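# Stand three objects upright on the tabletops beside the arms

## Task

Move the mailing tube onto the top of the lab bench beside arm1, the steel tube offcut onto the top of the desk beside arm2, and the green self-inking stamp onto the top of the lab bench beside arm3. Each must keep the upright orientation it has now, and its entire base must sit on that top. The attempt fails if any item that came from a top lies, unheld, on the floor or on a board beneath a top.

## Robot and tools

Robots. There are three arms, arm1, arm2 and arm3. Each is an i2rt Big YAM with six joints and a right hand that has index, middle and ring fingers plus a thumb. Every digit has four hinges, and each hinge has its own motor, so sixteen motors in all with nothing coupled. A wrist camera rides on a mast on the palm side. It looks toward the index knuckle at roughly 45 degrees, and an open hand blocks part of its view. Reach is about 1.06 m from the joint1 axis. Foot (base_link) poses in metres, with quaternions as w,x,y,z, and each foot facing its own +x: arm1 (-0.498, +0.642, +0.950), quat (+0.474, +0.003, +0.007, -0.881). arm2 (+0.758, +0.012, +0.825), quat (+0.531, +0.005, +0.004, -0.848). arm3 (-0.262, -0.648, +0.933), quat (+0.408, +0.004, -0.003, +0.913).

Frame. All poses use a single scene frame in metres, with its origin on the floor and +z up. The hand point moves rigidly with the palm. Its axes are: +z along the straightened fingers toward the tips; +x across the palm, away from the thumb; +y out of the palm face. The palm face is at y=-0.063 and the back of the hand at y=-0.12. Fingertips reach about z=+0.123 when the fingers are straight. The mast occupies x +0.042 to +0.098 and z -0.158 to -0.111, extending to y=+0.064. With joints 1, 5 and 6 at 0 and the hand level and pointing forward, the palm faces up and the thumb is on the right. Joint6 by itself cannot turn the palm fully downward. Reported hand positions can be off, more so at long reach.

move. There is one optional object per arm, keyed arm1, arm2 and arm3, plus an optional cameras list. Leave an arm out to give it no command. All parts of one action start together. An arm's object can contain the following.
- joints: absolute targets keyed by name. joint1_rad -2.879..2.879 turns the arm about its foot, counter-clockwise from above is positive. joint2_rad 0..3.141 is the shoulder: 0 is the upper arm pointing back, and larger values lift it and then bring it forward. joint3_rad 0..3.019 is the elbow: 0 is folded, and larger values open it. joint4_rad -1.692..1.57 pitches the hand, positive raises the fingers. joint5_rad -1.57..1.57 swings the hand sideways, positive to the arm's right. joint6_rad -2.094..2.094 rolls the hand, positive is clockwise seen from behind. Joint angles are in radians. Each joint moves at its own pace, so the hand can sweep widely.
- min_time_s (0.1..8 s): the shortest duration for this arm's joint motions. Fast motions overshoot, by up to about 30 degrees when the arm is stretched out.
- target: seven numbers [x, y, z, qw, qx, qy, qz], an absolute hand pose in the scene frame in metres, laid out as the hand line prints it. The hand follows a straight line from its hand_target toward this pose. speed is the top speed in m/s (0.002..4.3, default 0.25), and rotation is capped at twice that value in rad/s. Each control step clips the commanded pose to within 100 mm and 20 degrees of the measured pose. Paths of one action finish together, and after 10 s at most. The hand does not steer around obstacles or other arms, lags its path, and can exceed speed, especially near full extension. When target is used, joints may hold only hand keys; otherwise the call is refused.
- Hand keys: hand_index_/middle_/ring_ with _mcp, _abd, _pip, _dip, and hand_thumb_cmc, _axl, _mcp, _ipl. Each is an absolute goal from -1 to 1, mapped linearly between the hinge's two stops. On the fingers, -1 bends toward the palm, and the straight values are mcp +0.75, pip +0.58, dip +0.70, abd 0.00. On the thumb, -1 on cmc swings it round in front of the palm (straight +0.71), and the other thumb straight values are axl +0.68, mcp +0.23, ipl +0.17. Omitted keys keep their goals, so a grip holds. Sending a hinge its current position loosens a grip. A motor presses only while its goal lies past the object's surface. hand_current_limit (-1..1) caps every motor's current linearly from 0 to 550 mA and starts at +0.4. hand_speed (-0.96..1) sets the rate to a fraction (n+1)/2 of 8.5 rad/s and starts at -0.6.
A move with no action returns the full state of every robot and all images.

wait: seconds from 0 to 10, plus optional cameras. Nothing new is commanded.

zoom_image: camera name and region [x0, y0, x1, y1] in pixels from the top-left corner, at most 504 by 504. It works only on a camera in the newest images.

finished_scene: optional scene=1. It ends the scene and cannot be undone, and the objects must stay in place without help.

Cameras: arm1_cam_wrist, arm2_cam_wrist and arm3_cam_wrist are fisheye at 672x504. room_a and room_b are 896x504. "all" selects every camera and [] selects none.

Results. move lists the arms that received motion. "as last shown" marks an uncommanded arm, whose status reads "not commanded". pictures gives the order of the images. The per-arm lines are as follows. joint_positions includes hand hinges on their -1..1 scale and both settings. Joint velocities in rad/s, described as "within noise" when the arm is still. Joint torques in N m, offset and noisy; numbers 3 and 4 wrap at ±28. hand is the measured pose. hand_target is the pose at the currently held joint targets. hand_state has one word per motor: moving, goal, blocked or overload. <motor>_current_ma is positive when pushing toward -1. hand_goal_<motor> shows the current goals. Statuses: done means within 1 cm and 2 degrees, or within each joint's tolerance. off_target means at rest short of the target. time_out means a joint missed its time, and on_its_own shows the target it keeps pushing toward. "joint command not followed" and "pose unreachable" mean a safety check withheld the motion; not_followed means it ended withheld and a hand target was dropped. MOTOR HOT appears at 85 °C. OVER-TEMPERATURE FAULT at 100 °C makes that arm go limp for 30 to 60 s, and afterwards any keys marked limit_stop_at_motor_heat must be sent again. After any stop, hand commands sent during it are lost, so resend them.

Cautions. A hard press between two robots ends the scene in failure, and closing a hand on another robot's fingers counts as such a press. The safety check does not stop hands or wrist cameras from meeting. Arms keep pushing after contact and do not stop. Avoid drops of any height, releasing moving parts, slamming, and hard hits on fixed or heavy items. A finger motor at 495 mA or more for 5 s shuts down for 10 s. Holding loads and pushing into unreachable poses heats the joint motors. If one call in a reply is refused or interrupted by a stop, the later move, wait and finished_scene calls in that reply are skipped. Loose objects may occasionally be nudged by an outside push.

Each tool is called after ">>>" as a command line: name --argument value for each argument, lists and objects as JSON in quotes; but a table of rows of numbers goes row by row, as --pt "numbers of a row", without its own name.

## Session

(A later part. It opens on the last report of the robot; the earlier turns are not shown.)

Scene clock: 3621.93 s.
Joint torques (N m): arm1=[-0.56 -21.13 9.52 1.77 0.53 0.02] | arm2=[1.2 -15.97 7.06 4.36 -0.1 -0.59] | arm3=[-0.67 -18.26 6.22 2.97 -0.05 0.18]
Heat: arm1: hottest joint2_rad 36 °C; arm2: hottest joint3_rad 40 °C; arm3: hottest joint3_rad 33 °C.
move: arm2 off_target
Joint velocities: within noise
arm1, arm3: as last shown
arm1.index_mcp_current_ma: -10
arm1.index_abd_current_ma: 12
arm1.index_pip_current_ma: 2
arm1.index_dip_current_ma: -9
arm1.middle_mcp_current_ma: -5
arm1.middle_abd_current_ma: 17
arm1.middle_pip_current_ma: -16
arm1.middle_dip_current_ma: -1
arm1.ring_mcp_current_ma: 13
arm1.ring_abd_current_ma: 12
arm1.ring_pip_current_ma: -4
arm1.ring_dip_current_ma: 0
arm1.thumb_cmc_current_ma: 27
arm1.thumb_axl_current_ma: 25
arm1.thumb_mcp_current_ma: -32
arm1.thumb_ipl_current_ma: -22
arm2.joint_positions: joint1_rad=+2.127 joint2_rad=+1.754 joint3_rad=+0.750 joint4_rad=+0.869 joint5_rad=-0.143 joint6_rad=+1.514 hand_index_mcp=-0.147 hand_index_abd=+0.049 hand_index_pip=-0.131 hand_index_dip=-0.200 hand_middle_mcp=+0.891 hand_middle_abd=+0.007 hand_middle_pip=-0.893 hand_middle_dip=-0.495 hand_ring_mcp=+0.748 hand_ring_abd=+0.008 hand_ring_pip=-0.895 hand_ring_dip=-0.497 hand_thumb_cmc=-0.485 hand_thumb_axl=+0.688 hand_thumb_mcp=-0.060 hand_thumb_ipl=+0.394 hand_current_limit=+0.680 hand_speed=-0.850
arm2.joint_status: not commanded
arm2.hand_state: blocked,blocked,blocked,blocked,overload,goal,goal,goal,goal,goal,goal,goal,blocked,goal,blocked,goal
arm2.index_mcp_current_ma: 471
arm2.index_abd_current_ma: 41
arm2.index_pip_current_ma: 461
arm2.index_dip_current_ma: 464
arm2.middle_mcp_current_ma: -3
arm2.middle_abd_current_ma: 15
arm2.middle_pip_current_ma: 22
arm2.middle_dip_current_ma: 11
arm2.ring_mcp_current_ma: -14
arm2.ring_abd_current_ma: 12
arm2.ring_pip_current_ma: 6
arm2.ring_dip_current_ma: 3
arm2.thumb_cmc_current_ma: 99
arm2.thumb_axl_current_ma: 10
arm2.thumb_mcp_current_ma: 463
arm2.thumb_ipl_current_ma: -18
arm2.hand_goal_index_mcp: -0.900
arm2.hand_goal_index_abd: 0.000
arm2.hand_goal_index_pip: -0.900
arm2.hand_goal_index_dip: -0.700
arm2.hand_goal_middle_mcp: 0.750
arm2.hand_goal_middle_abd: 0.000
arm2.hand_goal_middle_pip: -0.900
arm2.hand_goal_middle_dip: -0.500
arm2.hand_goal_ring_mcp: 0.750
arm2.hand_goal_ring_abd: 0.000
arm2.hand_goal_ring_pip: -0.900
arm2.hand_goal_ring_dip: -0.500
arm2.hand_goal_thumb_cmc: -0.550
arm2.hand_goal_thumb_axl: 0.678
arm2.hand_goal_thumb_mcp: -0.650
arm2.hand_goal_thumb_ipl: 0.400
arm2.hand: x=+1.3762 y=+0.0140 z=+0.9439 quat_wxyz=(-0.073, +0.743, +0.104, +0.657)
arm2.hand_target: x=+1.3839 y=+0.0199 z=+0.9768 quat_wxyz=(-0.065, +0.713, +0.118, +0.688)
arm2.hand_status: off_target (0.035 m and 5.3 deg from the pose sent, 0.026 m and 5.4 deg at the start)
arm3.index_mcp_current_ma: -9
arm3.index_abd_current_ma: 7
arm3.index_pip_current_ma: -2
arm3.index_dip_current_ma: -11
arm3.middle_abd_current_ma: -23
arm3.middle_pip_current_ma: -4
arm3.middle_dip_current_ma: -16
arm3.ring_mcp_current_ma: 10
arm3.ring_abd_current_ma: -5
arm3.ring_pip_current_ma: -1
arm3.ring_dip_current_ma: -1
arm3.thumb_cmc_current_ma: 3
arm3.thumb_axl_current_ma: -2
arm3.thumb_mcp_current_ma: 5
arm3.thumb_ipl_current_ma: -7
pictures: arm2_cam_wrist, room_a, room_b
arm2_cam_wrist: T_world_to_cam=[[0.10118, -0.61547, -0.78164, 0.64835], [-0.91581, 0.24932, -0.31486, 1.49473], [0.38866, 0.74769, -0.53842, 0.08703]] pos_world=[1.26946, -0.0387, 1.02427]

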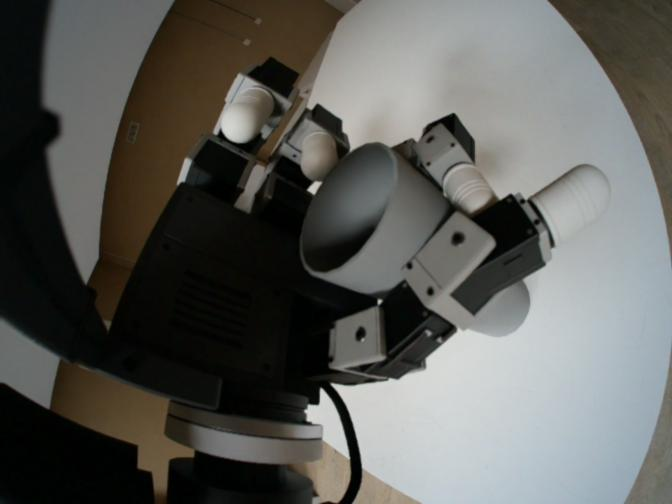

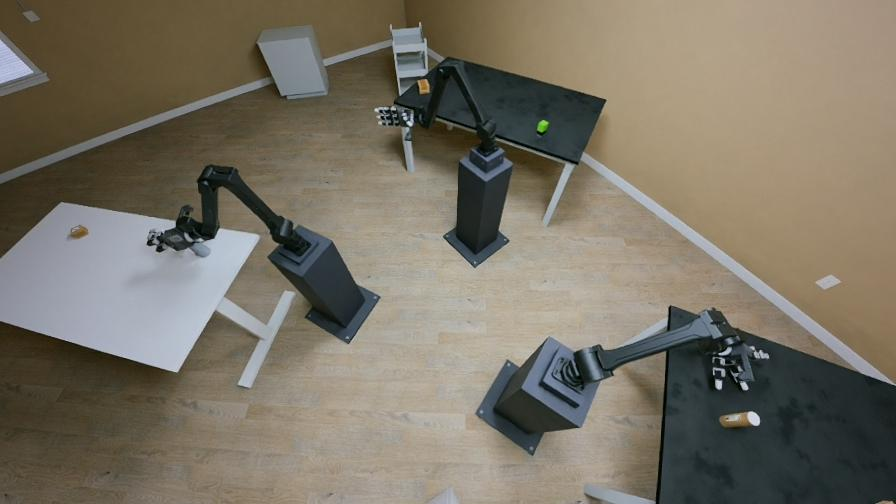

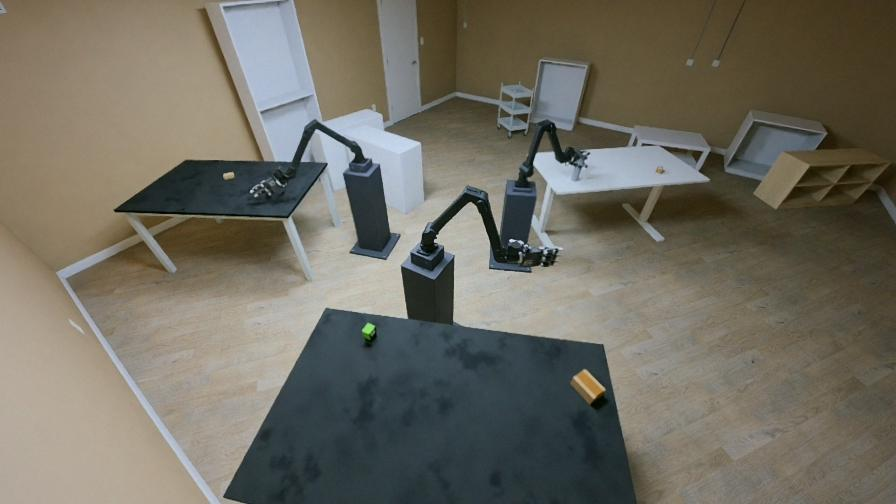

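>>> move --arm2 '{"target": [1.3850, 0.0200, 0.9680, -0.0650, 0.7132, 0.1190, 0.6884], "speed": 0.03}'

>>> move --arm2 '{"target": [1.3850, 0.0200, 0.9590, -0.0650, 0.7132, 0.1190, 0.6884], "speed": 0.03}' --cameras '["room_b", "room_a", "arm2_cam_wrist"]'

>>> zoom_image --camera "room_b" --region '[550, 120, 630, 200]'

>>> zoom_image --camera "room_a" --region '[130, 200, 230, 280]'

Scene clock: 3625.97 s.
Joint torques (N m): arm1=[-0.62 -21.19 9.52 1.78 0.53 0.02] | arm2=[0.85 -15.27 7.08 4.01 -0.11 -0.58] | arm3=[-0.73 -18.2 6.23 3.02 -0.05 0.17]
Heat: arm1: hottest joint2_rad 36 °C; arm2: hottest joint3_rad 40 °C; arm3: hottest joint3_rad 33 °C.
move: arm2 off_target
Joint velocities: within noise
arm1, arm3: as last shown
arm1.index_mcp_current_ma: -2
arm1.index_abd_current_ma: 10
arm1.index_pip_current_ma: 10
arm1.index_dip_current_ma: -21
arm1.middle_mcp_current_ma: -2
arm1.middle_abd_current_ma: 13
arm1.middle_pip_current_ma: -11
arm1.middle_dip_current_ma: 4
arm1.ring_mcp_current_ma: -3
arm1.ring_abd_current_ma: 6
arm1.ring_pip_current_ma: 0
arm1.ring_dip_current_ma: 8
arm1.thumb_cmc_current_ma: 31
arm1.thumb_axl_current_ma: 30
arm1.thumb_mcp_current_ma: -26
arm1.thumb_ipl_current_ma: -20
arm2.joint_positions: joint1_rad=+2.127 joint2_rad=+1.766 joint3_rad=+0.747 joint4_rad=+0.903 joint5_rad=-0.144 joint6_rad=+1.514 hand_index_mcp=-0.147 hand_index_abd=+0.049 hand_index_pip=-0.131 hand_index_dip=-0.200 hand_middle_mcp=+0.891 hand_middle_abd=+0.007 hand_middle_pip=-0.893 hand_middle_dip=-0.495 hand_ring_mcp=+0.748 hand_ring_abd=+0.008 hand_ring_pip=-0.895 hand_ring_dip=-0.497 hand_thumb_cmc=-0.485 hand_thumb_axl=+0.688 hand_thumb_mcp=-0.060 hand_thumb_ipl=+0.394 hand_current_limit=+0.680 hand_speed=-0.850
arm2.joint_status: not commanded
arm2.hand_state: blocked,blocked,blocked,blocked,overload,goal,goal,goal,goal,goal,goal,goal,blocked,goal,blocked,goal
arm2.index_mcp_current_ma: 472
arm2.index_abd_current_ma: 53
arm2.index_pip_current_ma: 455
arm2.index_dip_current_ma: 464
arm2.middle_mcp_current_ma: -1
arm2.middle_abd_current_ma: 16
arm2.middle_pip_current_ma: 19
arm2.middle_dip_current_ma: 9
arm2.ring_mcp_current_ma: -2
arm2.ring_abd_current_ma: 9
arm2.ring_pip_current_ma: 9
arm2.ring_dip_current_ma: 10
arm2.thumb_cmc_current_ma: 93
arm2.thumb_axl_current_ma: 20
arm2.thumb_mcp_current_ma: 457
arm2.thumb_ipl_current_ma: -10
arm2.hand_goal_index_mcp: -0.900
arm2.hand_goal_index_abd: 0.000
arm2.hand_goal_index_pip: -0.900
arm2.hand_goal_index_dip: -0.700
arm2.hand_goal_middle_mcp: 0.750
arm2.hand_goal_middle_abd: 0.000
arm2.hand_goal_middle_pip: -0.900
arm2.hand_goal_middle_dip: -0.500
arm2.hand_goal_ring_mcp: 0.750
arm2.hand_goal_ring_abd: 0.000
arm2.hand_goal_ring_pip: -0.900
arm2.hand_goal_ring_dip: -0.500
arm2.hand_goal_thumb_cmc: -0.550
arm2.hand_goal_thumb_axl: 0.678
arm2.hand_goal_thumb_mcp: -0.650
arm2.hand_goal_thumb_ipl: 0.400
arm2.hand: x=+1.3766 y=+0.0141 z=+0.9437 quat_wxyz=(-0.073, +0.737, +0.104, +0.664)
arm2.hand_target: x=+1.3842 y=+0.0200 z=+0.9680 quat_wxyz=(-0.065, +0.713, +0.118, +0.688)
arm2.hand_status: off_target (0.026 m and 4.4 deg from the pose sent, 0.026 m and 5.3 deg at the start)
arm3.index_mcp_current_ma: 10
arm3.index_abd_current_ma: 1
arm3.index_pip_current_ma: -1
arm3.middle_mcp_current_ma: -11
arm3.middle_abd_current_ma: -7
arm3.middle_pip_current_ma: -16
arm3.middle_dip_current_ma: -19
arm3.ring_mcp_current_ma: 0
arm3.ring_abd_current_ma: -9
arm3.ring_pip_current_ma: -7
arm3.ring_dip_current_ma: -13
arm3.thumb_cmc_current_ma: 2
arm3.thumb_axl_current_ma: 1
arm3.thumb_mcp_current_ma: 16
arm3.thumb_ipl_current_ma: -9
pictures: none

Scene clock: 3626.93 s.
Joint torques (N m): arm1=[-0.62 -21.19 9.52 1.78 0.53 0.01] | arm2=[0.85 -14.33 6.82 3.58 -0.08 -0.55] | arm3=[-0.73 -18.32 6.2 2.96 -0.05 0.16]
Heat: arm1: hottest joint2_rad 36 °C; arm2: hottest joint3_rad 39 °C; arm3: hottest joint3_rad 33 °C.
move: arm2 off_target
Joint velocities: within noise
arm1.joint_positions: joint1_rad=-0.789 joint2_rad=+2.379 joint3_rad=+1.472 joint4_rad=+0.498 joint5_rad=+0.408 joint6_rad=+1.738 hand_index_mcp=+0.380 hand_index_abd=+0.004 hand_index_pip=+0.162 hand_index_dip=+0.588 hand_middle_mcp=+0.996 hand_middle_abd=+0.011 hand_middle_pip=+0.571 hand_middle_dip=+0.697 hand_ring_mcp=+0.995 hand_ring_abd=+0.010 hand_ring_pip=+0.571 hand_ring_dip=+0.690 hand_thumb_cmc=-0.324 hand_thumb_axl=+0.700 hand_thumb_mcp=+0.052 hand_thumb_ipl=+0.266 hand_current_limit=+0.400 hand_speed=-0.900
arm1.joint_status: not commanded
arm1.hand_state: goal,goal,goal,goal,goal,goal,goal,goal,goal,goal,goal,goal,blocked,blocked,blocked,goal
arm1.index_mcp_current_ma: -16
arm1.index_abd_current_ma: 4
arm1.index_pip_current_ma: 0
arm1.index_dip_current_ma: -13
arm1.middle_mcp_current_ma: -15
arm1.middle_abd_current_ma: 24
arm1.middle_pip_current_ma: -16
arm1.middle_dip_current_ma: -2
arm1.ring_mcp_current_ma: -6
arm1.ring_abd_current_ma: 9
arm1.ring_pip_current_ma: -8
arm1.ring_dip_current_ma: 5
arm1.thumb_cmc_current_ma: 34
arm1.thumb_axl_current_ma: 31
arm1.thumb_mcp_current_ma: -28
arm1.thumb_ipl_current_ma: -15
arm1.hand_goal_index_mcp: 0.380
arm1.hand_goal_index_abd: 0.000
arm1.hand_goal_index_pip: 0.170
arm1.hand_goal_index_dip: 0.600
arm1.hand_goal_middle_mcp: 1.000
arm1.hand_goal_middle_abd: 0.000
arm1.hand_goal_middle_pip: 0.578
arm1.hand_goal_middle_dip: 0.696
arm1.hand_goal_ring_mcp: 1.000
arm1.hand_goal_ring_abd: 0.000
arm1.hand_goal_ring_pip: 0.578
arm1.hand_goal_ring_dip: 0.696
arm1.hand_goal_thumb_cmc: -0.350
arm1.hand_goal_thumb_axl: 0.678
arm1.hand_goal_thumb_mcp: 0.080
arm1.hand_goal_thumb_ipl: 0.280
arm1.hand: x=-1.2601 y=+0.6354 z=+0.8786 quat_wxyz=(+0.560, -0.094, -0.819, -0.075)
arm1.hand_target: x=-1.2723 y=+0.6331 z=+0.8852 quat_wxyz=(+0.569, -0.101, -0.813, -0.071)
arm1.hand_status: not commanded
arm2.joint_positions: joint1_rad=+2.127 joint2_rad=+1.781 joint3_rad=+0.747 joint4_rad=+0.938 joint5_rad=-0.144 joint6_rad=+1.510 hand_index_mcp=-0.147 hand_index_abd=+0.049 hand_index_pip=-0.131 hand_index_dip=-0.200 hand_middle_mcp=+0.891 hand_middle_abd=+0.007 hand_middle_pip=-0.893 hand_middle_dip=-0.495 hand_ring_mcp=+0.748 hand_ring_abd=+0.008 hand_ring_pip=-0.895 hand_ring_dip=-0.497 hand_thumb_cmc=-0.485 hand_thumb_axl=+0.688 hand_thumb_mcp=-0.060 hand_thumb_ipl=+0.394 hand_current_limit=+0.680 hand_speed=-0.850
arm2.joint_status: not commanded
arm2.hand_state: blocked,blocked,blocked,blocked,overload,goal,goal,goal,goal,goal,goal,goal,blocked,goal,blocked,goal
arm2.index_mcp_current_ma: 475
arm2.index_abd_current_ma: 50
arm2.index_pip_current_ma: 453
arm2.index_dip_current_ma: 452
arm2.middle_mcp_current_ma: -6
arm2.middle_abd_current_ma: 11
arm2.middle_pip_current_ma: 20
arm2.middle_dip_current_ma: 19
arm2.ring_mcp_current_ma: -13
arm2.ring_abd_current_ma: 8
arm2.ring_pip_current_ma: 12
arm2.ring_dip_current_ma: 9
arm2.thumb_cmc_current_ma: 101
arm2.thumb_axl_current_ma: 6
arm2.thumb_mcp_current_ma: 456
arm2.thumb_ipl_current_ma: -10
arm2.hand_goal_index_mcp: -0.900
arm2.hand_goal_index_abd: 0.000
arm2.hand_goal_index_pip: -0.900
arm2.hand_goal_index_dip: -0.700
arm2.hand_goal_middle_mcp: 0.750
arm2.hand_goal_middle_abd: 0.000
arm2.hand_goal_middle_pip: -0.900
arm2.hand_goal_middle_dip: -0.500
arm2.hand_goal_ring_mcp: 0.750
arm2.hand_goal_ring_abd: 0.000
arm2.hand_goal_ring_pip: -0.900
arm2.hand_goal_ring_dip: -0.500
arm2.hand_goal_thumb_cmc: -0.550
arm2.hand_goal_thumb_axl: 0.678
arm2.hand_goal_thumb_mcp: -0.650
arm2.hand_goal_thumb_ipl: 0.400
arm2.hand: x=+1.3780 y=+0.0143 z=+0.9439 quat_wxyz=(-0.072, +0.730, +0.105, +0.672)
arm2.hand_target: x=+1.3845 y=+0.0200 z=+0.9591 quat_wxyz=(-0.065, +0.713, +0.119, +0.688)
arm2.hand_status: off_target (0.018 m and 3.2 deg from the pose sent, 0.018 m and 4.4 deg at the start)
arm3: as last shown
arm3.index_mcp_current_ma: -8
arm3.index_abd_current_ma: 0
arm3.index_pip_current_ma: -11
arm3.middle_mcp_current_ma: -3
arm3.middle_abd_current_ma: -15
arm3.middle_pip_current_ma: -14
arm3.middle_dip_current_ma: -3
arm3.ring_mcp_current_ma: 13
arm3.ring_abd_current_ma: -8
arm3.ring_pip_current_ma: -3
arm3.ring_dip_current_ma: -11
arm3.thumb_cmc_current_ma: -4
arm3.thumb_axl_current_ma: 17
arm3.thumb_mcp_current_ma: 15
arm3.thumb_ipl_current_ma: -7
pictures: arm2_cam_wrist, room_a, room_b
arm2_cam_wrist: T_world_to_cam=[[0.13217, -0.61499, -0.77738, 0.60157], [-0.90316, 0.24846, -0.35011, 1.51211], [0.40846, 0.74837, -0.52259, 0.04378]] pos_world=[1.26827, -0.0385, 1.01994]

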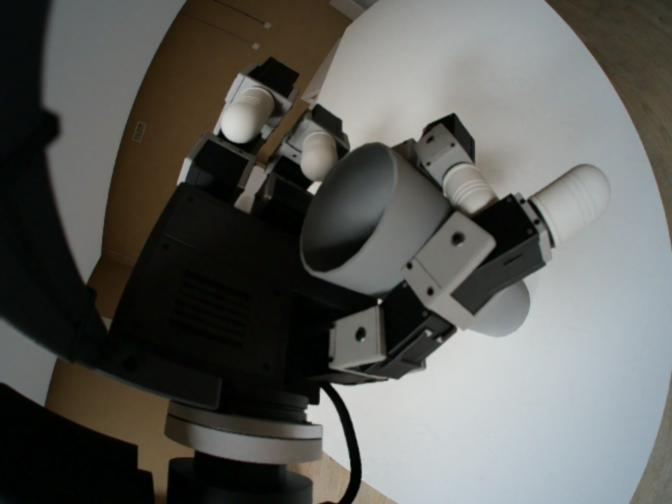

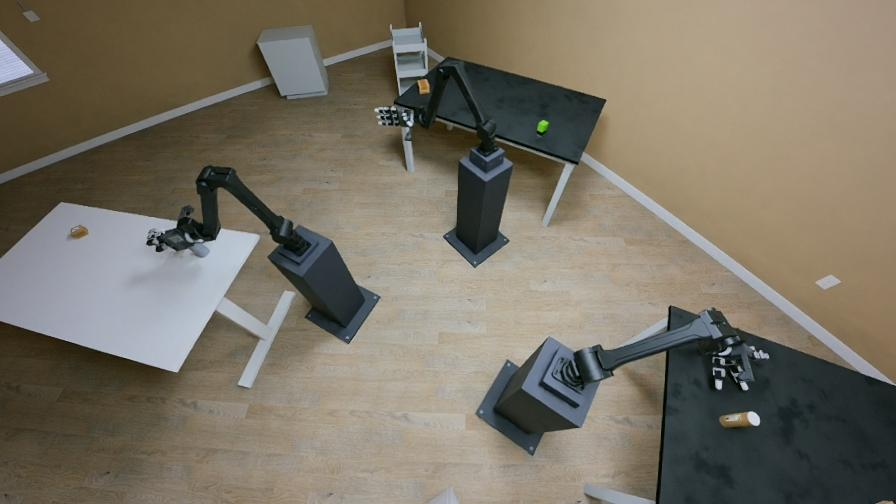

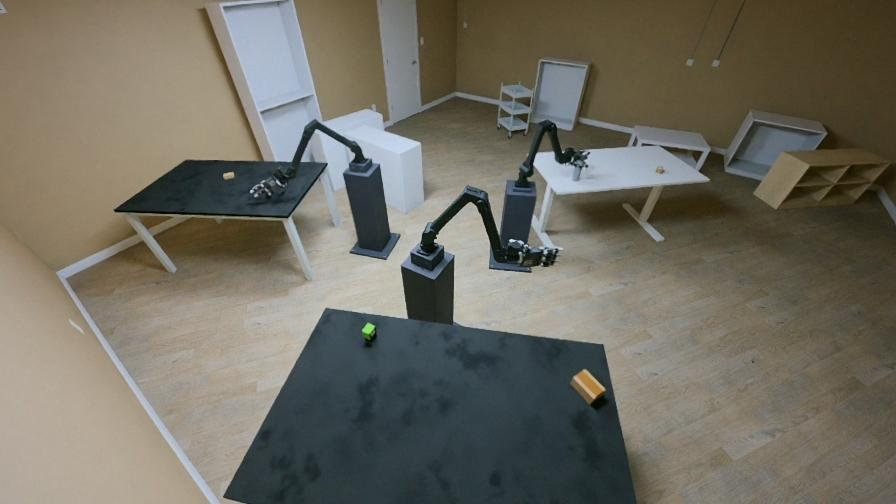

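Scaled by 6.300 from the camera's image (finer frame: 1280x720).

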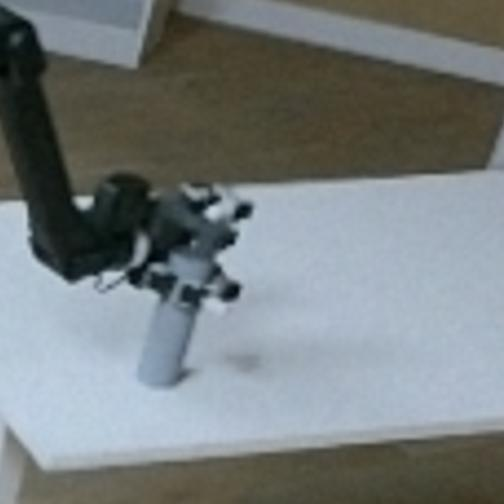

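Scaled by 5.040 from the camera's image (finer frame: 1280x720).

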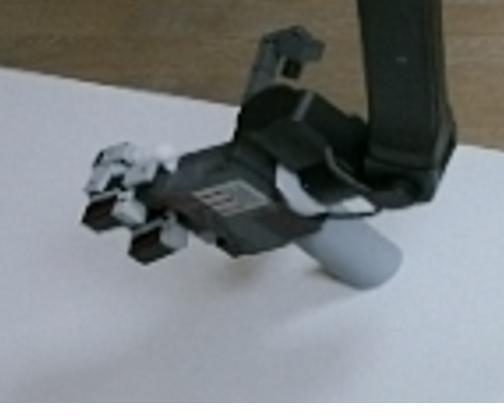

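>>> move --arm2 '{"target": [1.3850, 0.0200, 0.9560, -0.0624, 0.7280, 0.1204, 0.6727], "speed": 0.03}' --cameras '["room_b", "room_a", "arm2_cam_wrist"]'

>>> zoom_image --camera "room_b" --region '[550, 120, 630, 200]'

>>> zoom_image --camera "room_a" --region '[130, 200, 230, 280]'

>>> zoom_image --camera "arm2_cam_wrist" --region '[400, 180, 640, 400]'

Scene clock: 3632.80 s.
Joint torques (N m): arm1=[-0.62 -21.13 9.54 1.8 0.53 0.02] | arm2=[0.5 -15.74 7.45 1.35 0.11 -0.48] | arm3=[-0.73 -18.2 6.2 3 -0.05 0.17]
Heat: arm1: hottest joint2_rad 36 °C; arm2: hottest joint3_rad 39 °C; arm3: hottest joint3_rad 33 °C.
move: arm2 off_target
Joint velocities: within noise
arm1, arm3: as last shown
arm1.index_mcp_current_ma: -9
arm1.index_abd_current_ma: 8
arm1.index_pip_current_ma: 2
arm1.index_dip_current_ma: -14
arm1.middle_mcp_current_ma: -2
arm1.middle_abd_current_ma: 16
arm1.middle_dip_current_ma: -5
arm1.ring_mcp_current_ma: 12
arm1.ring_abd_current_ma: 13
arm1.ring_pip_current_ma: 1
arm1.ring_dip_current_ma: -4
arm1.thumb_cmc_current_ma: 24
arm1.thumb_axl_current_ma: 28
arm1.thumb_mcp_current_ma: -37
arm1.thumb_ipl_current_ma: -19
arm2.joint_positions: joint1_rad=+2.128 joint2_rad=+1.779 joint3_rad=+0.747 joint4_rad=+0.923 joint5_rad=-0.144 joint6_rad=+1.497 hand_index_mcp=-0.146 hand_index_abd=+0.049 hand_index_pip=-0.131 hand_index_dip=-0.200 hand_middle_mcp=+0.891 hand_middle_abd=+0.007 hand_middle_pip=-0.893 hand_middle_dip=-0.495 hand_ring_mcp=+0.748 hand_ring_abd=+0.008 hand_ring_pip=-0.895 hand_ring_dip=-0.497 hand_thumb_cmc=-0.485 hand_thumb_axl=+0.688 hand_thumb_mcp=-0.060 hand_thumb_ipl=+0.394 hand_current_limit=+0.680 hand_speed=-0.850
arm2.joint_status: not commanded
arm2.hand_state: blocked,blocked,blocked,blocked,overload,goal,goal,goal,goal,goal,goal,goal,blocked,goal,blocked,goal
arm2.index_mcp_current_ma: 473
arm2.index_abd_current_ma: 51
arm2.index_pip_current_ma: 466
arm2.index_dip_current_ma: 460
arm2.middle_mcp_current_ma: -3
arm2.middle_abd_current_ma: 1
arm2.middle_pip_current_ma: 16
arm2.middle_dip_current_ma: 16
arm2.ring_mcp_current_ma: -8
arm2.ring_abd_current_ma: 9
arm2.ring_pip_current_ma: 21
arm2.ring_dip_current_ma: 10
arm2.thumb_cmc_current_ma: 95
arm2.thumb_axl_current_ma: 14
arm2.thumb_mcp_current_ma: 471
arm2.thumb_ipl_current_ma: -17
arm2.hand_goal_index_mcp: -0.900
arm2.hand_goal_index_abd: 0.000
arm2.hand_goal_index_pip: -0.900
arm2.hand_goal_index_dip: -0.700
arm2.hand_goal_middle_mcp: 0.750
arm2.hand_goal_middle_abd: 0.000
arm2.hand_goal_middle_pip: -0.900
arm2.hand_goal_middle_dip: -0.500
arm2.hand_goal_ring_mcp: 0.750
arm2.hand_goal_ring_abd: 0.000
arm2.hand_goal_ring_pip: -0.900
arm2.hand_goal_ring_dip: -0.500
arm2.hand_goal_thumb_cmc: -0.550
arm2.hand_goal_thumb_axl: 0.678
arm2.hand_goal_thumb_mcp: -0.650
arm2.hand_goal_thumb_ipl: 0.400
arm2.hand: x=+1.3775 y=+0.0150 z=+0.9422 quat_wxyz=(-0.068, +0.734, +0.111, +0.667)
arm2.hand_target: x=+1.3846 y=+0.0201 z=+0.9561 quat_wxyz=(-0.063, +0.727, +0.120, +0.673)
arm2.hand_status: off_target (0.016 m and 1.6 deg from the pose sent, 0.015 m and 2.1 deg at the start)
arm3.index_mcp_current_ma: 11
arm3.index_abd_current_ma: 1
arm3.index_pip_current_ma: 6
arm3.index_dip_current_ma: -16
arm3.middle_mcp_current_ma: -5
arm3.middle_abd_current_ma: -11
arm3.middle_pip_current_ma: -5
arm3.middle_dip_current_ma: -5
arm3.ring_mcp_current_ma: 9
arm3.ring_abd_current_ma: 0
arm3.ring_pip_current_ma: -13
arm3.ring_dip_current_ma: -12
arm3.thumb_cmc_current_ma: -16
arm3.thumb_axl_current_ma: -4
arm3.thumb_ipl_current_ma: 7
pictures: arm2_cam_wrist, room_a, room_b
arm2_cam_wrist: T_world_to_cam=[[0.12612, -0.62599, -0.76957, 0.60195], [-0.90745, 0.24062, -0.34444, 1.51167], [0.40079, 0.74178, -0.5377, 0.06746]] pos_world=[1.26881, -0.03697, 1.0202]

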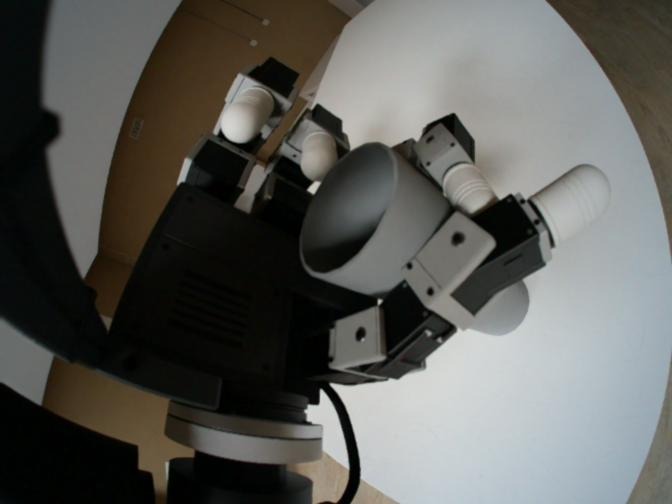

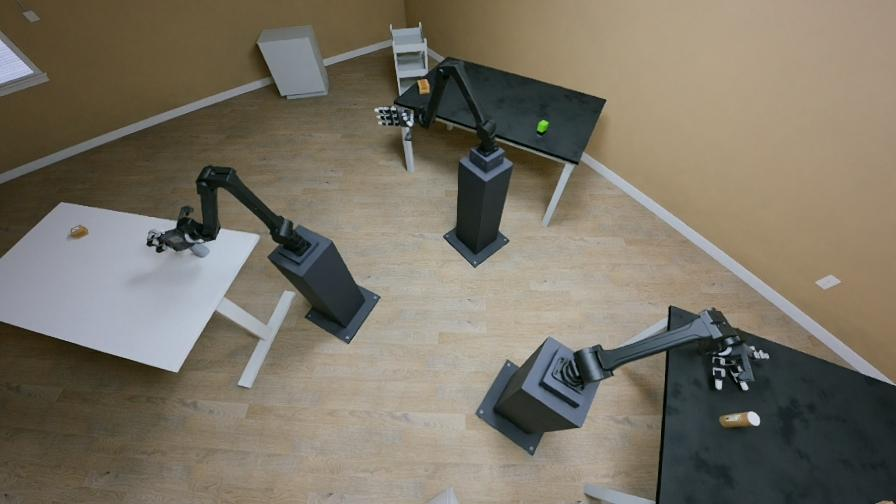

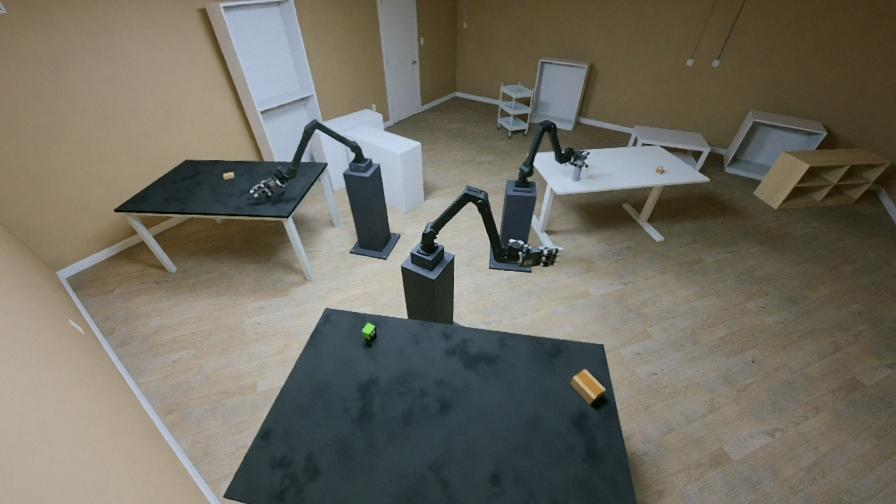

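Scaled by 6.300 from the camera's image (finer frame: 1280x720).

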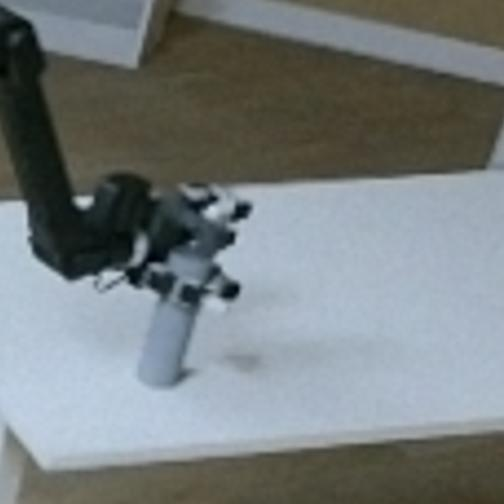

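Scaled by 5.040 from the camera's image (finer frame: 1280x720).

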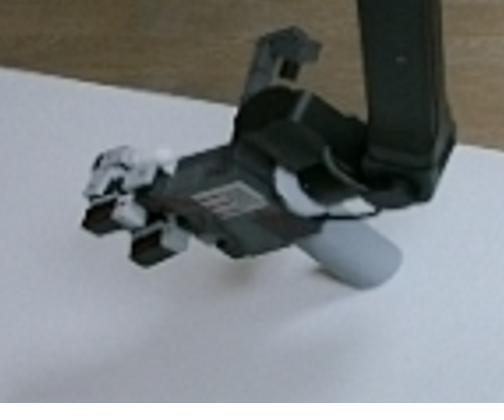

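Scaled by 2.100 from the camera's image (finer frame: 960x720).

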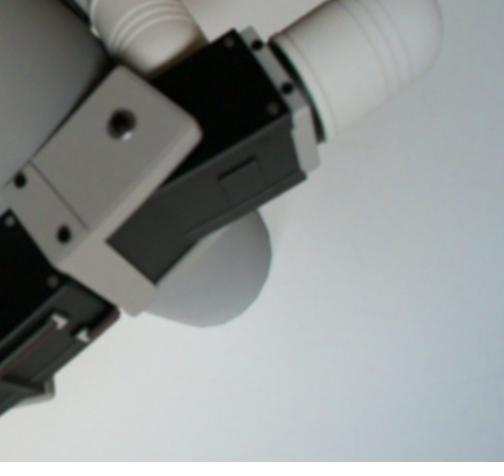

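>>> move --arm2 '{"target": [1.3850, 0.0200, 0.9850, -0.0638, 0.7204, 0.1197, 0.6809], "speed": 0.04}' --cameras '["room_b"]'

>>> zoom_image --camera "room_b" --region '[550, 120, 630, 200]'

Scene clock: 3644.37 s.
Joint torques (N m): arm1=[-0.56 -21.19 9.51 1.78 0.53 0.01] | arm2=[0.44 -18.49 8.01 2.35 0.03 -0.43] | arm3=[-0.79 -18.14 6.16 2.96 -0.05 0.18]
Heat: arm1: hottest joint2_rad 36 °C; arm2: hottest joint3_rad 39 °C; arm3: hottest joint3_rad 33 °C.
move: arm2 off_target
Joint velocities: within noise
arm1, arm3: as last shown
arm1.index_mcp_current_ma: -7
arm1.index_abd_current_ma: 9
arm1.index_pip_current_ma: -4
arm1.index_dip_current_ma: -10
arm1.middle_mcp_current_ma: -9
arm1.middle_abd_current_ma: 20
arm1.middle_pip_current_ma: -17
arm1.middle_dip_current_ma: -11
arm1.ring_mcp_current_ma: 9
arm1.ring_pip_current_ma: 4
arm1.ring_dip_current_ma: 7
arm1.thumb_cmc_current_ma: 25
arm1.thumb_axl_current_ma: 24
arm1.thumb_mcp_current_ma: -35
arm1.thumb_ipl_current_ma: -27
arm2.joint_positions: joint1_rad=+2.128 joint2_rad=+1.750 joint3_rad=+0.747 joint4_rad=+0.855 joint5_rad=-0.144 joint6_rad=+1.495 hand_index_mcp=-0.146 hand_index_abd=+0.046 hand_index_pip=-0.131 hand_index_dip=-0.200 hand_middle_mcp=+0.891 hand_middle_abd=+0.007 hand_middle_pip=-0.893 hand_middle_dip=-0.495 hand_ring_mcp=+0.748 hand_ring_abd=+0.008 hand_ring_pip=-0.895 hand_ring_dip=-0.497 hand_thumb_cmc=-0.485 hand_thumb_axl=+0.688 hand_thumb_mcp=-0.060 hand_thumb_ipl=+0.394 hand_current_limit=+0.680 hand_speed=-0.850
arm2.joint_status: not commanded
arm2.hand_state: blocked,blocked,blocked,blocked,overload,goal,goal,goal,goal,goal,goal,goal,blocked,goal,blocked,goal
arm2.index_mcp_current_ma: 476
arm2.index_abd_current_ma: 37
arm2.index_pip_current_ma: 459
arm2.index_dip_current_ma: 464
arm2.middle_mcp_current_ma: 1
arm2.middle_abd_current_ma: 4
arm2.middle_pip_current_ma: 22
arm2.middle_dip_current_ma: 15
arm2.ring_mcp_current_ma: -5
arm2.ring_abd_current_ma: 19
arm2.ring_pip_current_ma: 13
arm2.ring_dip_current_ma: 16
arm2.thumb_cmc_current_ma: 100
arm2.thumb_axl_current_ma: 8
arm2.thumb_mcp_current_ma: 459
arm2.thumb_ipl_current_ma: -22
arm2.hand_goal_index_mcp: -0.900
arm2.hand_goal_index_abd: 0.000
arm2.hand_goal_index_pip: -0.900
arm2.hand_goal_index_dip: -0.700
arm2.hand_goal_middle_mcp: 0.750
arm2.hand_goal_middle_abd: 0.000
arm2.hand_goal_middle_pip: -0.900
arm2.hand_goal_middle_dip: -0.500
arm2.hand_goal_ring_mcp: 0.750
arm2.hand_goal_ring_abd: 0.000
arm2.hand_goal_ring_pip: -0.900
arm2.hand_goal_ring_dip: -0.500
arm2.hand_goal_thumb_cmc: -0.550
arm2.hand_goal_thumb_axl: 0.678
arm2.hand_goal_thumb_mcp: -0.650
arm2.hand_goal_thumb_ipl: 0.400
arm2.hand: x=+1.3747 y=+0.0146 z=+0.9427 quat_wxyz=(-0.068, +0.746, +0.111, +0.653)
arm2.hand_target: x=+1.3838 y=+0.0198 z=+0.9847 quat_wxyz=(-0.064, +0.720, +0.119, +0.681)
arm2.hand_status: off_target (0.044 m and 4.5 deg from the pose sent, 0.044 m and 2.5 deg at the start)
arm3.index_mcp_current_ma: -6
arm3.index_abd_current_ma: 3
arm3.index_pip_current_ma: -11
arm3.index_dip_current_ma: -17
arm3.middle_mcp_current_ma: -7
arm3.middle_abd_current_ma: -10
arm3.middle_pip_current_ma: 2
arm3.middle_dip_current_ma: -10
arm3.ring_mcp_current_ma: 14
arm3.ring_abd_current_ma: -8
arm3.ring_pip_current_ma: 7
arm3.ring_dip_current_ma: -2
arm3.thumb_cmc_current_ma: -8
arm3.thumb_axl_current_ma: 0
arm3.thumb_mcp_current_ma: 12
arm3.thumb_ipl_current_ma: -3

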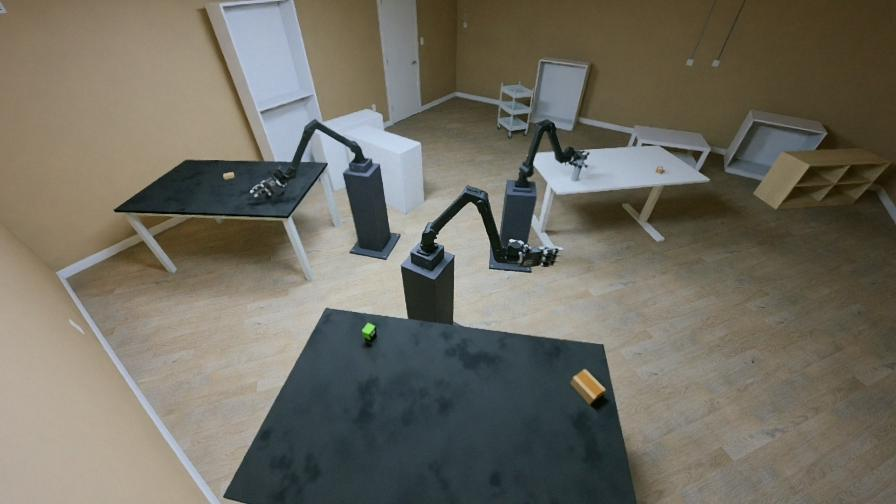

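Scaled by 6.300 from the camera's image (finer frame: 1280x720).

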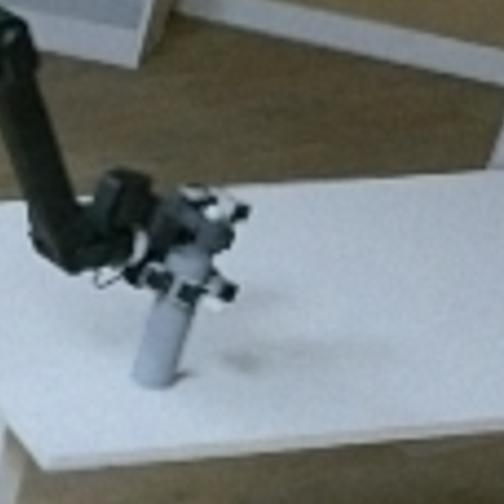

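>>> move --arm2 '{"target": [1.3850, 0.0200, 0.9680, -0.0623, 0.7286, 0.1205, 0.6720], "speed": 0.03}'

>>> move --arm2 '{"target": [1.3860, 0.0200, 0.9530, -0.0609, 0.7362, 0.1211, 0.6637], "speed": 0.03}' --cameras '["room_b", "room_a"]'

>>> zoom_image --camera "room_b" --region '[560, 150, 600, 190]'

>>> zoom_image --camera "room_a" --region '[180, 230, 220, 270]'

Scene clock: 3652.43 s.
Joint torques (N m): arm1=[-0.56 -21.13 9.51 1.78 0.53 0.01] | arm2=[0.79 -15.97 7.91 2.63 0.11 -0.47] | arm3=[-0.91 -18.26 6.16 2.99 -0.04 0.17]
Heat: arm1: hottest joint2_rad 36 °C; arm2: hottest joint3_rad 39 °C; arm3: hottest joint3_rad 33 °C.
move: arm2 off_target
Joint velocities: within noise
arm1: as last shown
arm1.index_mcp_current_ma: -4
arm1.index_abd_current_ma: -2
arm1.index_pip_current_ma: 4
arm1.index_dip_current_ma: -21
arm1.middle_mcp_current_ma: -11
arm1.middle_abd_current_ma: 14
arm1.middle_pip_current_ma: -11
arm1.middle_dip_current_ma: -9
arm1.ring_mcp_current_ma: -1
arm1.ring_abd_current_ma: 5
arm1.ring_pip_current_ma: -8
arm1.ring_dip_current_ma: -1
arm1.thumb_cmc_current_ma: 31
arm1.thumb_axl_current_ma: 29
arm1.thumb_mcp_current_ma: -28
arm1.thumb_ipl_current_ma: -20
arm2.joint_positions: joint1_rad=+2.129 joint2_rad=+1.750 joint3_rad=+0.747 joint4_rad=+0.855 joint5_rad=-0.143 joint6_rad=+1.495 hand_index_mcp=-0.146 hand_index_abd=+0.046 hand_index_pip=-0.131 hand_index_dip=-0.200 hand_middle_mcp=+0.891 hand_middle_abd=+0.007 hand_middle_pip=-0.893 hand_middle_dip=-0.495 hand_ring_mcp=+0.748 hand_ring_abd=+0.008 hand_ring_pip=-0.895 hand_ring_dip=-0.497 hand_thumb_cmc=-0.485 hand_thumb_axl=+0.688 hand_thumb_mcp=-0.060 hand_thumb_ipl=+0.394 hand_current_limit=+0.680 hand_speed=-0.850
arm2.joint_status: not commanded
arm2.hand_state: blocked,blocked,blocked,blocked,overload,goal,goal,goal,goal,goal,goal,goal,blocked,goal,blocked,goal
arm2.index_mcp_current_ma: 461
arm2.index_abd_current_ma: 43
arm2.index_pip_current_ma: 457
arm2.index_dip_current_ma: 466
arm2.middle_mcp_current_ma: -13
arm2.middle_abd_current_ma: 9
arm2.middle_pip_current_ma: 20
arm2.middle_dip_current_ma: 17
arm2.ring_mcp_current_ma: -7
arm2.ring_abd_current_ma: 20
arm2.ring_pip_current_ma: 10
arm2.ring_dip_current_ma: 17
arm2.thumb_cmc_current_ma: 104
arm2.thumb_axl_current_ma: 11
arm2.thumb_mcp_current_ma: 453
arm2.thumb_ipl_current_ma: -10
arm2.hand_goal_index_mcp: -0.900
arm2.hand_goal_index_abd: 0.000
arm2.hand_goal_index_pip: -0.900
arm2.hand_goal_index_dip: -0.700
arm2.hand_goal_middle_mcp: 0.750
arm2.hand_goal_middle_abd: 0.000
arm2.hand_goal_middle_pip: -0.900
arm2.hand_goal_middle_dip: -0.500
arm2.hand_goal_ring_mcp: 0.750
arm2.hand_goal_ring_abd: 0.000
arm2.hand_goal_ring_pip: -0.900
arm2.hand_goal_ring_dip: -0.500
arm2.hand_goal_thumb_cmc: -0.550
arm2.hand_goal_thumb_axl: 0.678
arm2.hand_goal_thumb_mcp: -0.650
arm2.hand_goal_thumb_ipl: 0.400
arm2.hand: x=+1.3746 y=+0.0147 z=+0.9427 quat_wxyz=(-0.068, +0.746, +0.111, +0.653)
arm2.hand_target: x=+1.3842 y=+0.0201 z=+0.9681 quat_wxyz=(-0.062, +0.728, +0.120, +0.672)
arm2.hand_status: off_target (0.028 m and 3.3 deg from the pose sent, 0.028 m and 3.3 deg at the start)
arm3.joint_positions: joint1_rad=-2.839 joint2_rad=+2.198 joint3_rad=+0.987 joint4_rad=+1.187 joint5_rad=-0.308 joint6_rad=-1.590 hand_index_mcp=+0.741 hand_index_abd=-0.031 hand_index_pip=+0.566 hand_index_dip=+0.689 hand_middle_mcp=+0.739 hand_middle_abd=-0.042 hand_middle_pip=+0.565 hand_middle_dip=+0.683 hand_ring_mcp=+0.740 hand_ring_abd=-0.050 hand_ring_pip=+0.568 hand_ring_dip=+0.689 hand_thumb_cmc=-0.596 hand_thumb_axl=+0.684 hand_thumb_mcp=+0.588 hand_thumb_ipl=+0.408 hand_current_limit=+0.600 hand_speed=-0.800
arm3.joint_status: not commanded
arm3.hand_state: goal,blocked,goal,goal,goal,blocked,goal,goal,goal,blocked,goal,goal,blocked,goal,goal,goal
arm3.index_mcp_current_ma: -6
arm3.index_abd_current_ma: 12
arm3.index_pip_current_ma: 3
arm3.index_dip_current_ma: -12
arm3.middle_mcp_current_ma: -19
arm3.middle_abd_current_ma: -7
arm3.middle_pip_current_ma: -6
arm3.middle_dip_current_ma: -19
arm3.ring_mcp_current_ma: 14
arm3.ring_abd_current_ma: -2
arm3.ring_pip_current_ma: -7
arm3.ring_dip_current_ma: -2
arm3.thumb_cmc_current_ma: -11
arm3.thumb_axl_current_ma: 4
arm3.thumb_mcp_current_ma: 9
arm3.thumb_ipl_current_ma: -1
arm3.hand_goal_index_mcp: 0.750
arm3.hand_goal_index_abd: 0.000
arm3.hand_goal_index_pip: 0.578
arm3.hand_goal_index_dip: 0.696
arm3.hand_goal_middle_mcp: 0.750
arm3.hand_goal_middle_abd: 0.000
arm3.hand_goal_middle_pip: 0.578
arm3.hand_goal_middle_dip: 0.696
arm3.hand_goal_ring_mcp: 0.750
arm3.hand_goal_ring_abd: 0.000
arm3.hand_goal_ring_pip: 0.578
arm3.hand_goal_ring_dip: 0.696
arm3.hand_goal_thumb_cmc: -0.550
arm3.hand_goal_thumb_axl: 0.678
arm3.hand_goal_thumb_mcp: 0.600
arm3.hand_goal_thumb_ipl: 0.400
arm3.hand: x=+0.3628 y=-0.8660 z=+0.9842 quat_wxyz=(+0.692, +0.081, +0.713, -0.082)
arm3.hand_target: x=+0.3661 y=-0.8685 z=+0.9889 quat_wxyz=(+0.702, +0.080, +0.703, -0.081)
arm3.hand_status: not commanded
pictures: none

Scene clock: 3653.43 s.
Joint torques (N m): arm1=[-0.62 -21.13 9.51 1.78 0.53 0.01] | arm2=[0.67 -13.45 8.06 2.76 0.13 -0.5] | arm3=[-0.85 -18.26 6.26 2.97 -0.06 0.18]
Heat: arm1: hottest joint2_rad 36 °C; arm2: hottest joint3_rad 39 °C; arm3: hottest joint3_rad 33 °C.
move: arm2 off_target
Joint velocities: within noise
arm1, arm3: as last shown
arm1.index_mcp_current_ma: -22
arm1.index_abd_current_ma: 9
arm1.index_pip_current_ma: 2
arm1.index_dip_current_ma: -20
arm1.middle_mcp_current_ma: -14
arm1.middle_abd_current_ma: 12
arm1.middle_pip_current_ma: -13
arm1.middle_dip_current_ma: 2
arm1.ring_mcp_current_ma: 14
arm1.ring_abd_current_ma: 0
arm1.ring_dip_current_ma: 4
arm1.thumb_cmc_current_ma: 29
arm1.thumb_axl_current_ma: 37
arm1.thumb_mcp_current_ma: -30
arm1.thumb_ipl_current_ma: -18
arm2.joint_positions: joint1_rad=+2.129 joint2_rad=+1.751 joint3_rad=+0.747 joint4_rad=+0.855 joint5_rad=-0.141 joint6_rad=+1.495 hand_index_mcp=-0.146 hand_index_abd=+0.046 hand_index_pip=-0.131 hand_index_dip=-0.200 hand_middle_mcp=+0.891 hand_middle_abd=+0.007 hand_middle_pip=-0.893 hand_middle_dip=-0.495 hand_ring_mcp=+0.748 hand_ring_abd=+0.008 hand_ring_pip=-0.895 hand_ring_dip=-0.497 hand_thumb_cmc=-0.485 hand_thumb_axl=+0.688 hand_thumb_mcp=-0.060 hand_thumb_ipl=+0.394 hand_current_limit=+0.680 hand_speed=-0.850
arm2.joint_status: not commanded
arm2.hand_state: blocked,blocked,blocked,blocked,overload,goal,goal,goal,goal,goal,goal,goal,blocked,goal,blocked,goal
arm2.index_mcp_current_ma: 465
arm2.index_abd_current_ma: 40
arm2.index_pip_current_ma: 470
arm2.index_dip_current_ma: 456
arm2.middle_mcp_current_ma: -8
arm2.middle_abd_current_ma: 7
arm2.middle_pip_current_ma: 25
arm2.middle_dip_current_ma: 6
arm2.ring_mcp_current_ma: -2
arm2.ring_abd_current_ma: 9
arm2.ring_pip_current_ma: 17
arm2.ring_dip_current_ma: 14
arm2.thumb_cmc_current_ma: 98
arm2.thumb_axl_current_ma: 11
arm2.thumb_mcp_current_ma: 466
arm2.thumb_ipl_current_ma: -16
arm2.hand_goal_index_mcp: -0.900
arm2.hand_goal_index_abd: 0.000
arm2.hand_goal_index_pip: -0.900
arm2.hand_goal_index_dip: -0.700
arm2.hand_goal_middle_mcp: 0.750
arm2.hand_goal_middle_abd: 0.000
arm2.hand_goal_middle_pip: -0.900
arm2.hand_goal_middle_dip: -0.500
arm2.hand_goal_ring_mcp: 0.750
arm2.hand_goal_ring_abd: 0.000
arm2.hand_goal_ring_pip: -0.900
arm2.hand_goal_ring_dip: -0.500
arm2.hand_goal_thumb_cmc: -0.550
arm2.hand_goal_thumb_axl: 0.678
arm2.hand_goal_thumb_mcp: -0.650
arm2.hand_goal_thumb_ipl: 0.400
arm2.hand: x=+1.3745 y=+0.0145 z=+0.9421 quat_wxyz=(-0.067, +0.747, +0.111, +0.652)
arm2.hand_target: x=+1.3854 y=+0.0200 z=+0.9533 quat_wxyz=(-0.061, +0.736, +0.121, +0.663)
arm2.hand_status: off_target (0.017 m and 2.3 deg from the pose sent, 0.016 m and 2.2 deg at the start)
arm3.index_mcp_current_ma: 4
arm3.index_abd_current_ma: -3
arm3.index_pip_current_ma: 15
arm3.index_dip_current_ma: -2
arm3.middle_mcp_current_ma: -1
arm3.middle_abd_current_ma: -6
arm3.middle_pip_current_ma: -8
arm3.middle_dip_current_ma: -13
arm3.ring_mcp_current_ma: 3
arm3.ring_abd_current_ma: -15
arm3.ring_pip_current_ma: -10
arm3.ring_dip_current_ma: 0
arm3.thumb_cmc_current_ma: 8
arm3.thumb_axl_current_ma: 9
arm3.thumb_ipl_current_ma: 3
pictures: room_a, room_b

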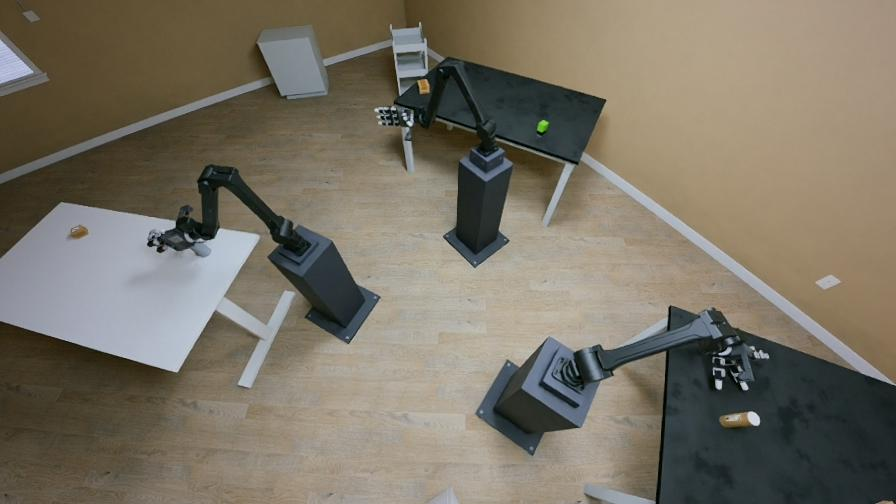

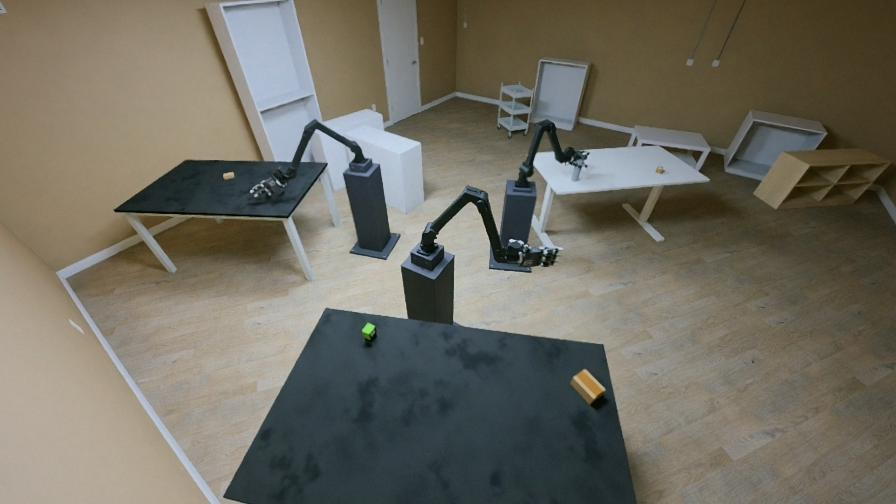

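Scaled by 12.600 from the camera's image (finer frame: 1280x720).

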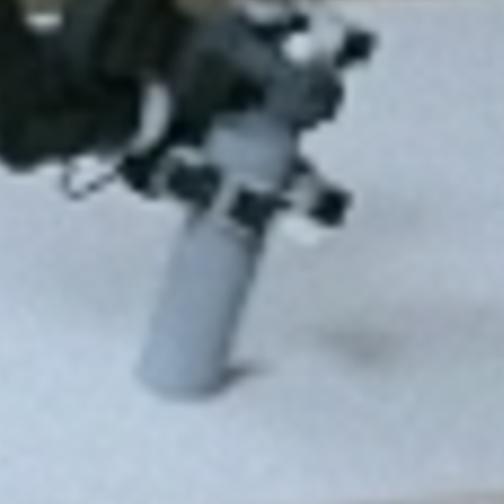

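Scaled by 12.600 from the camera's image (finer frame: 1280x720).

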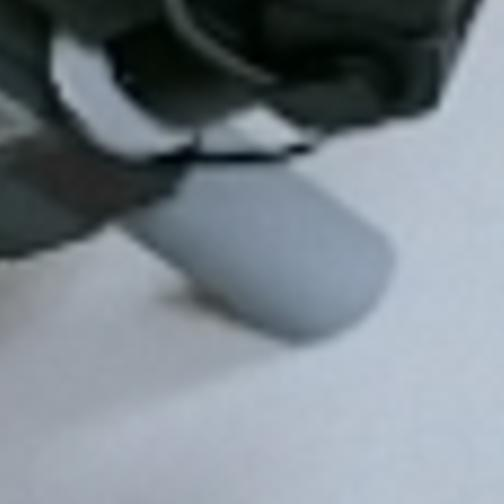

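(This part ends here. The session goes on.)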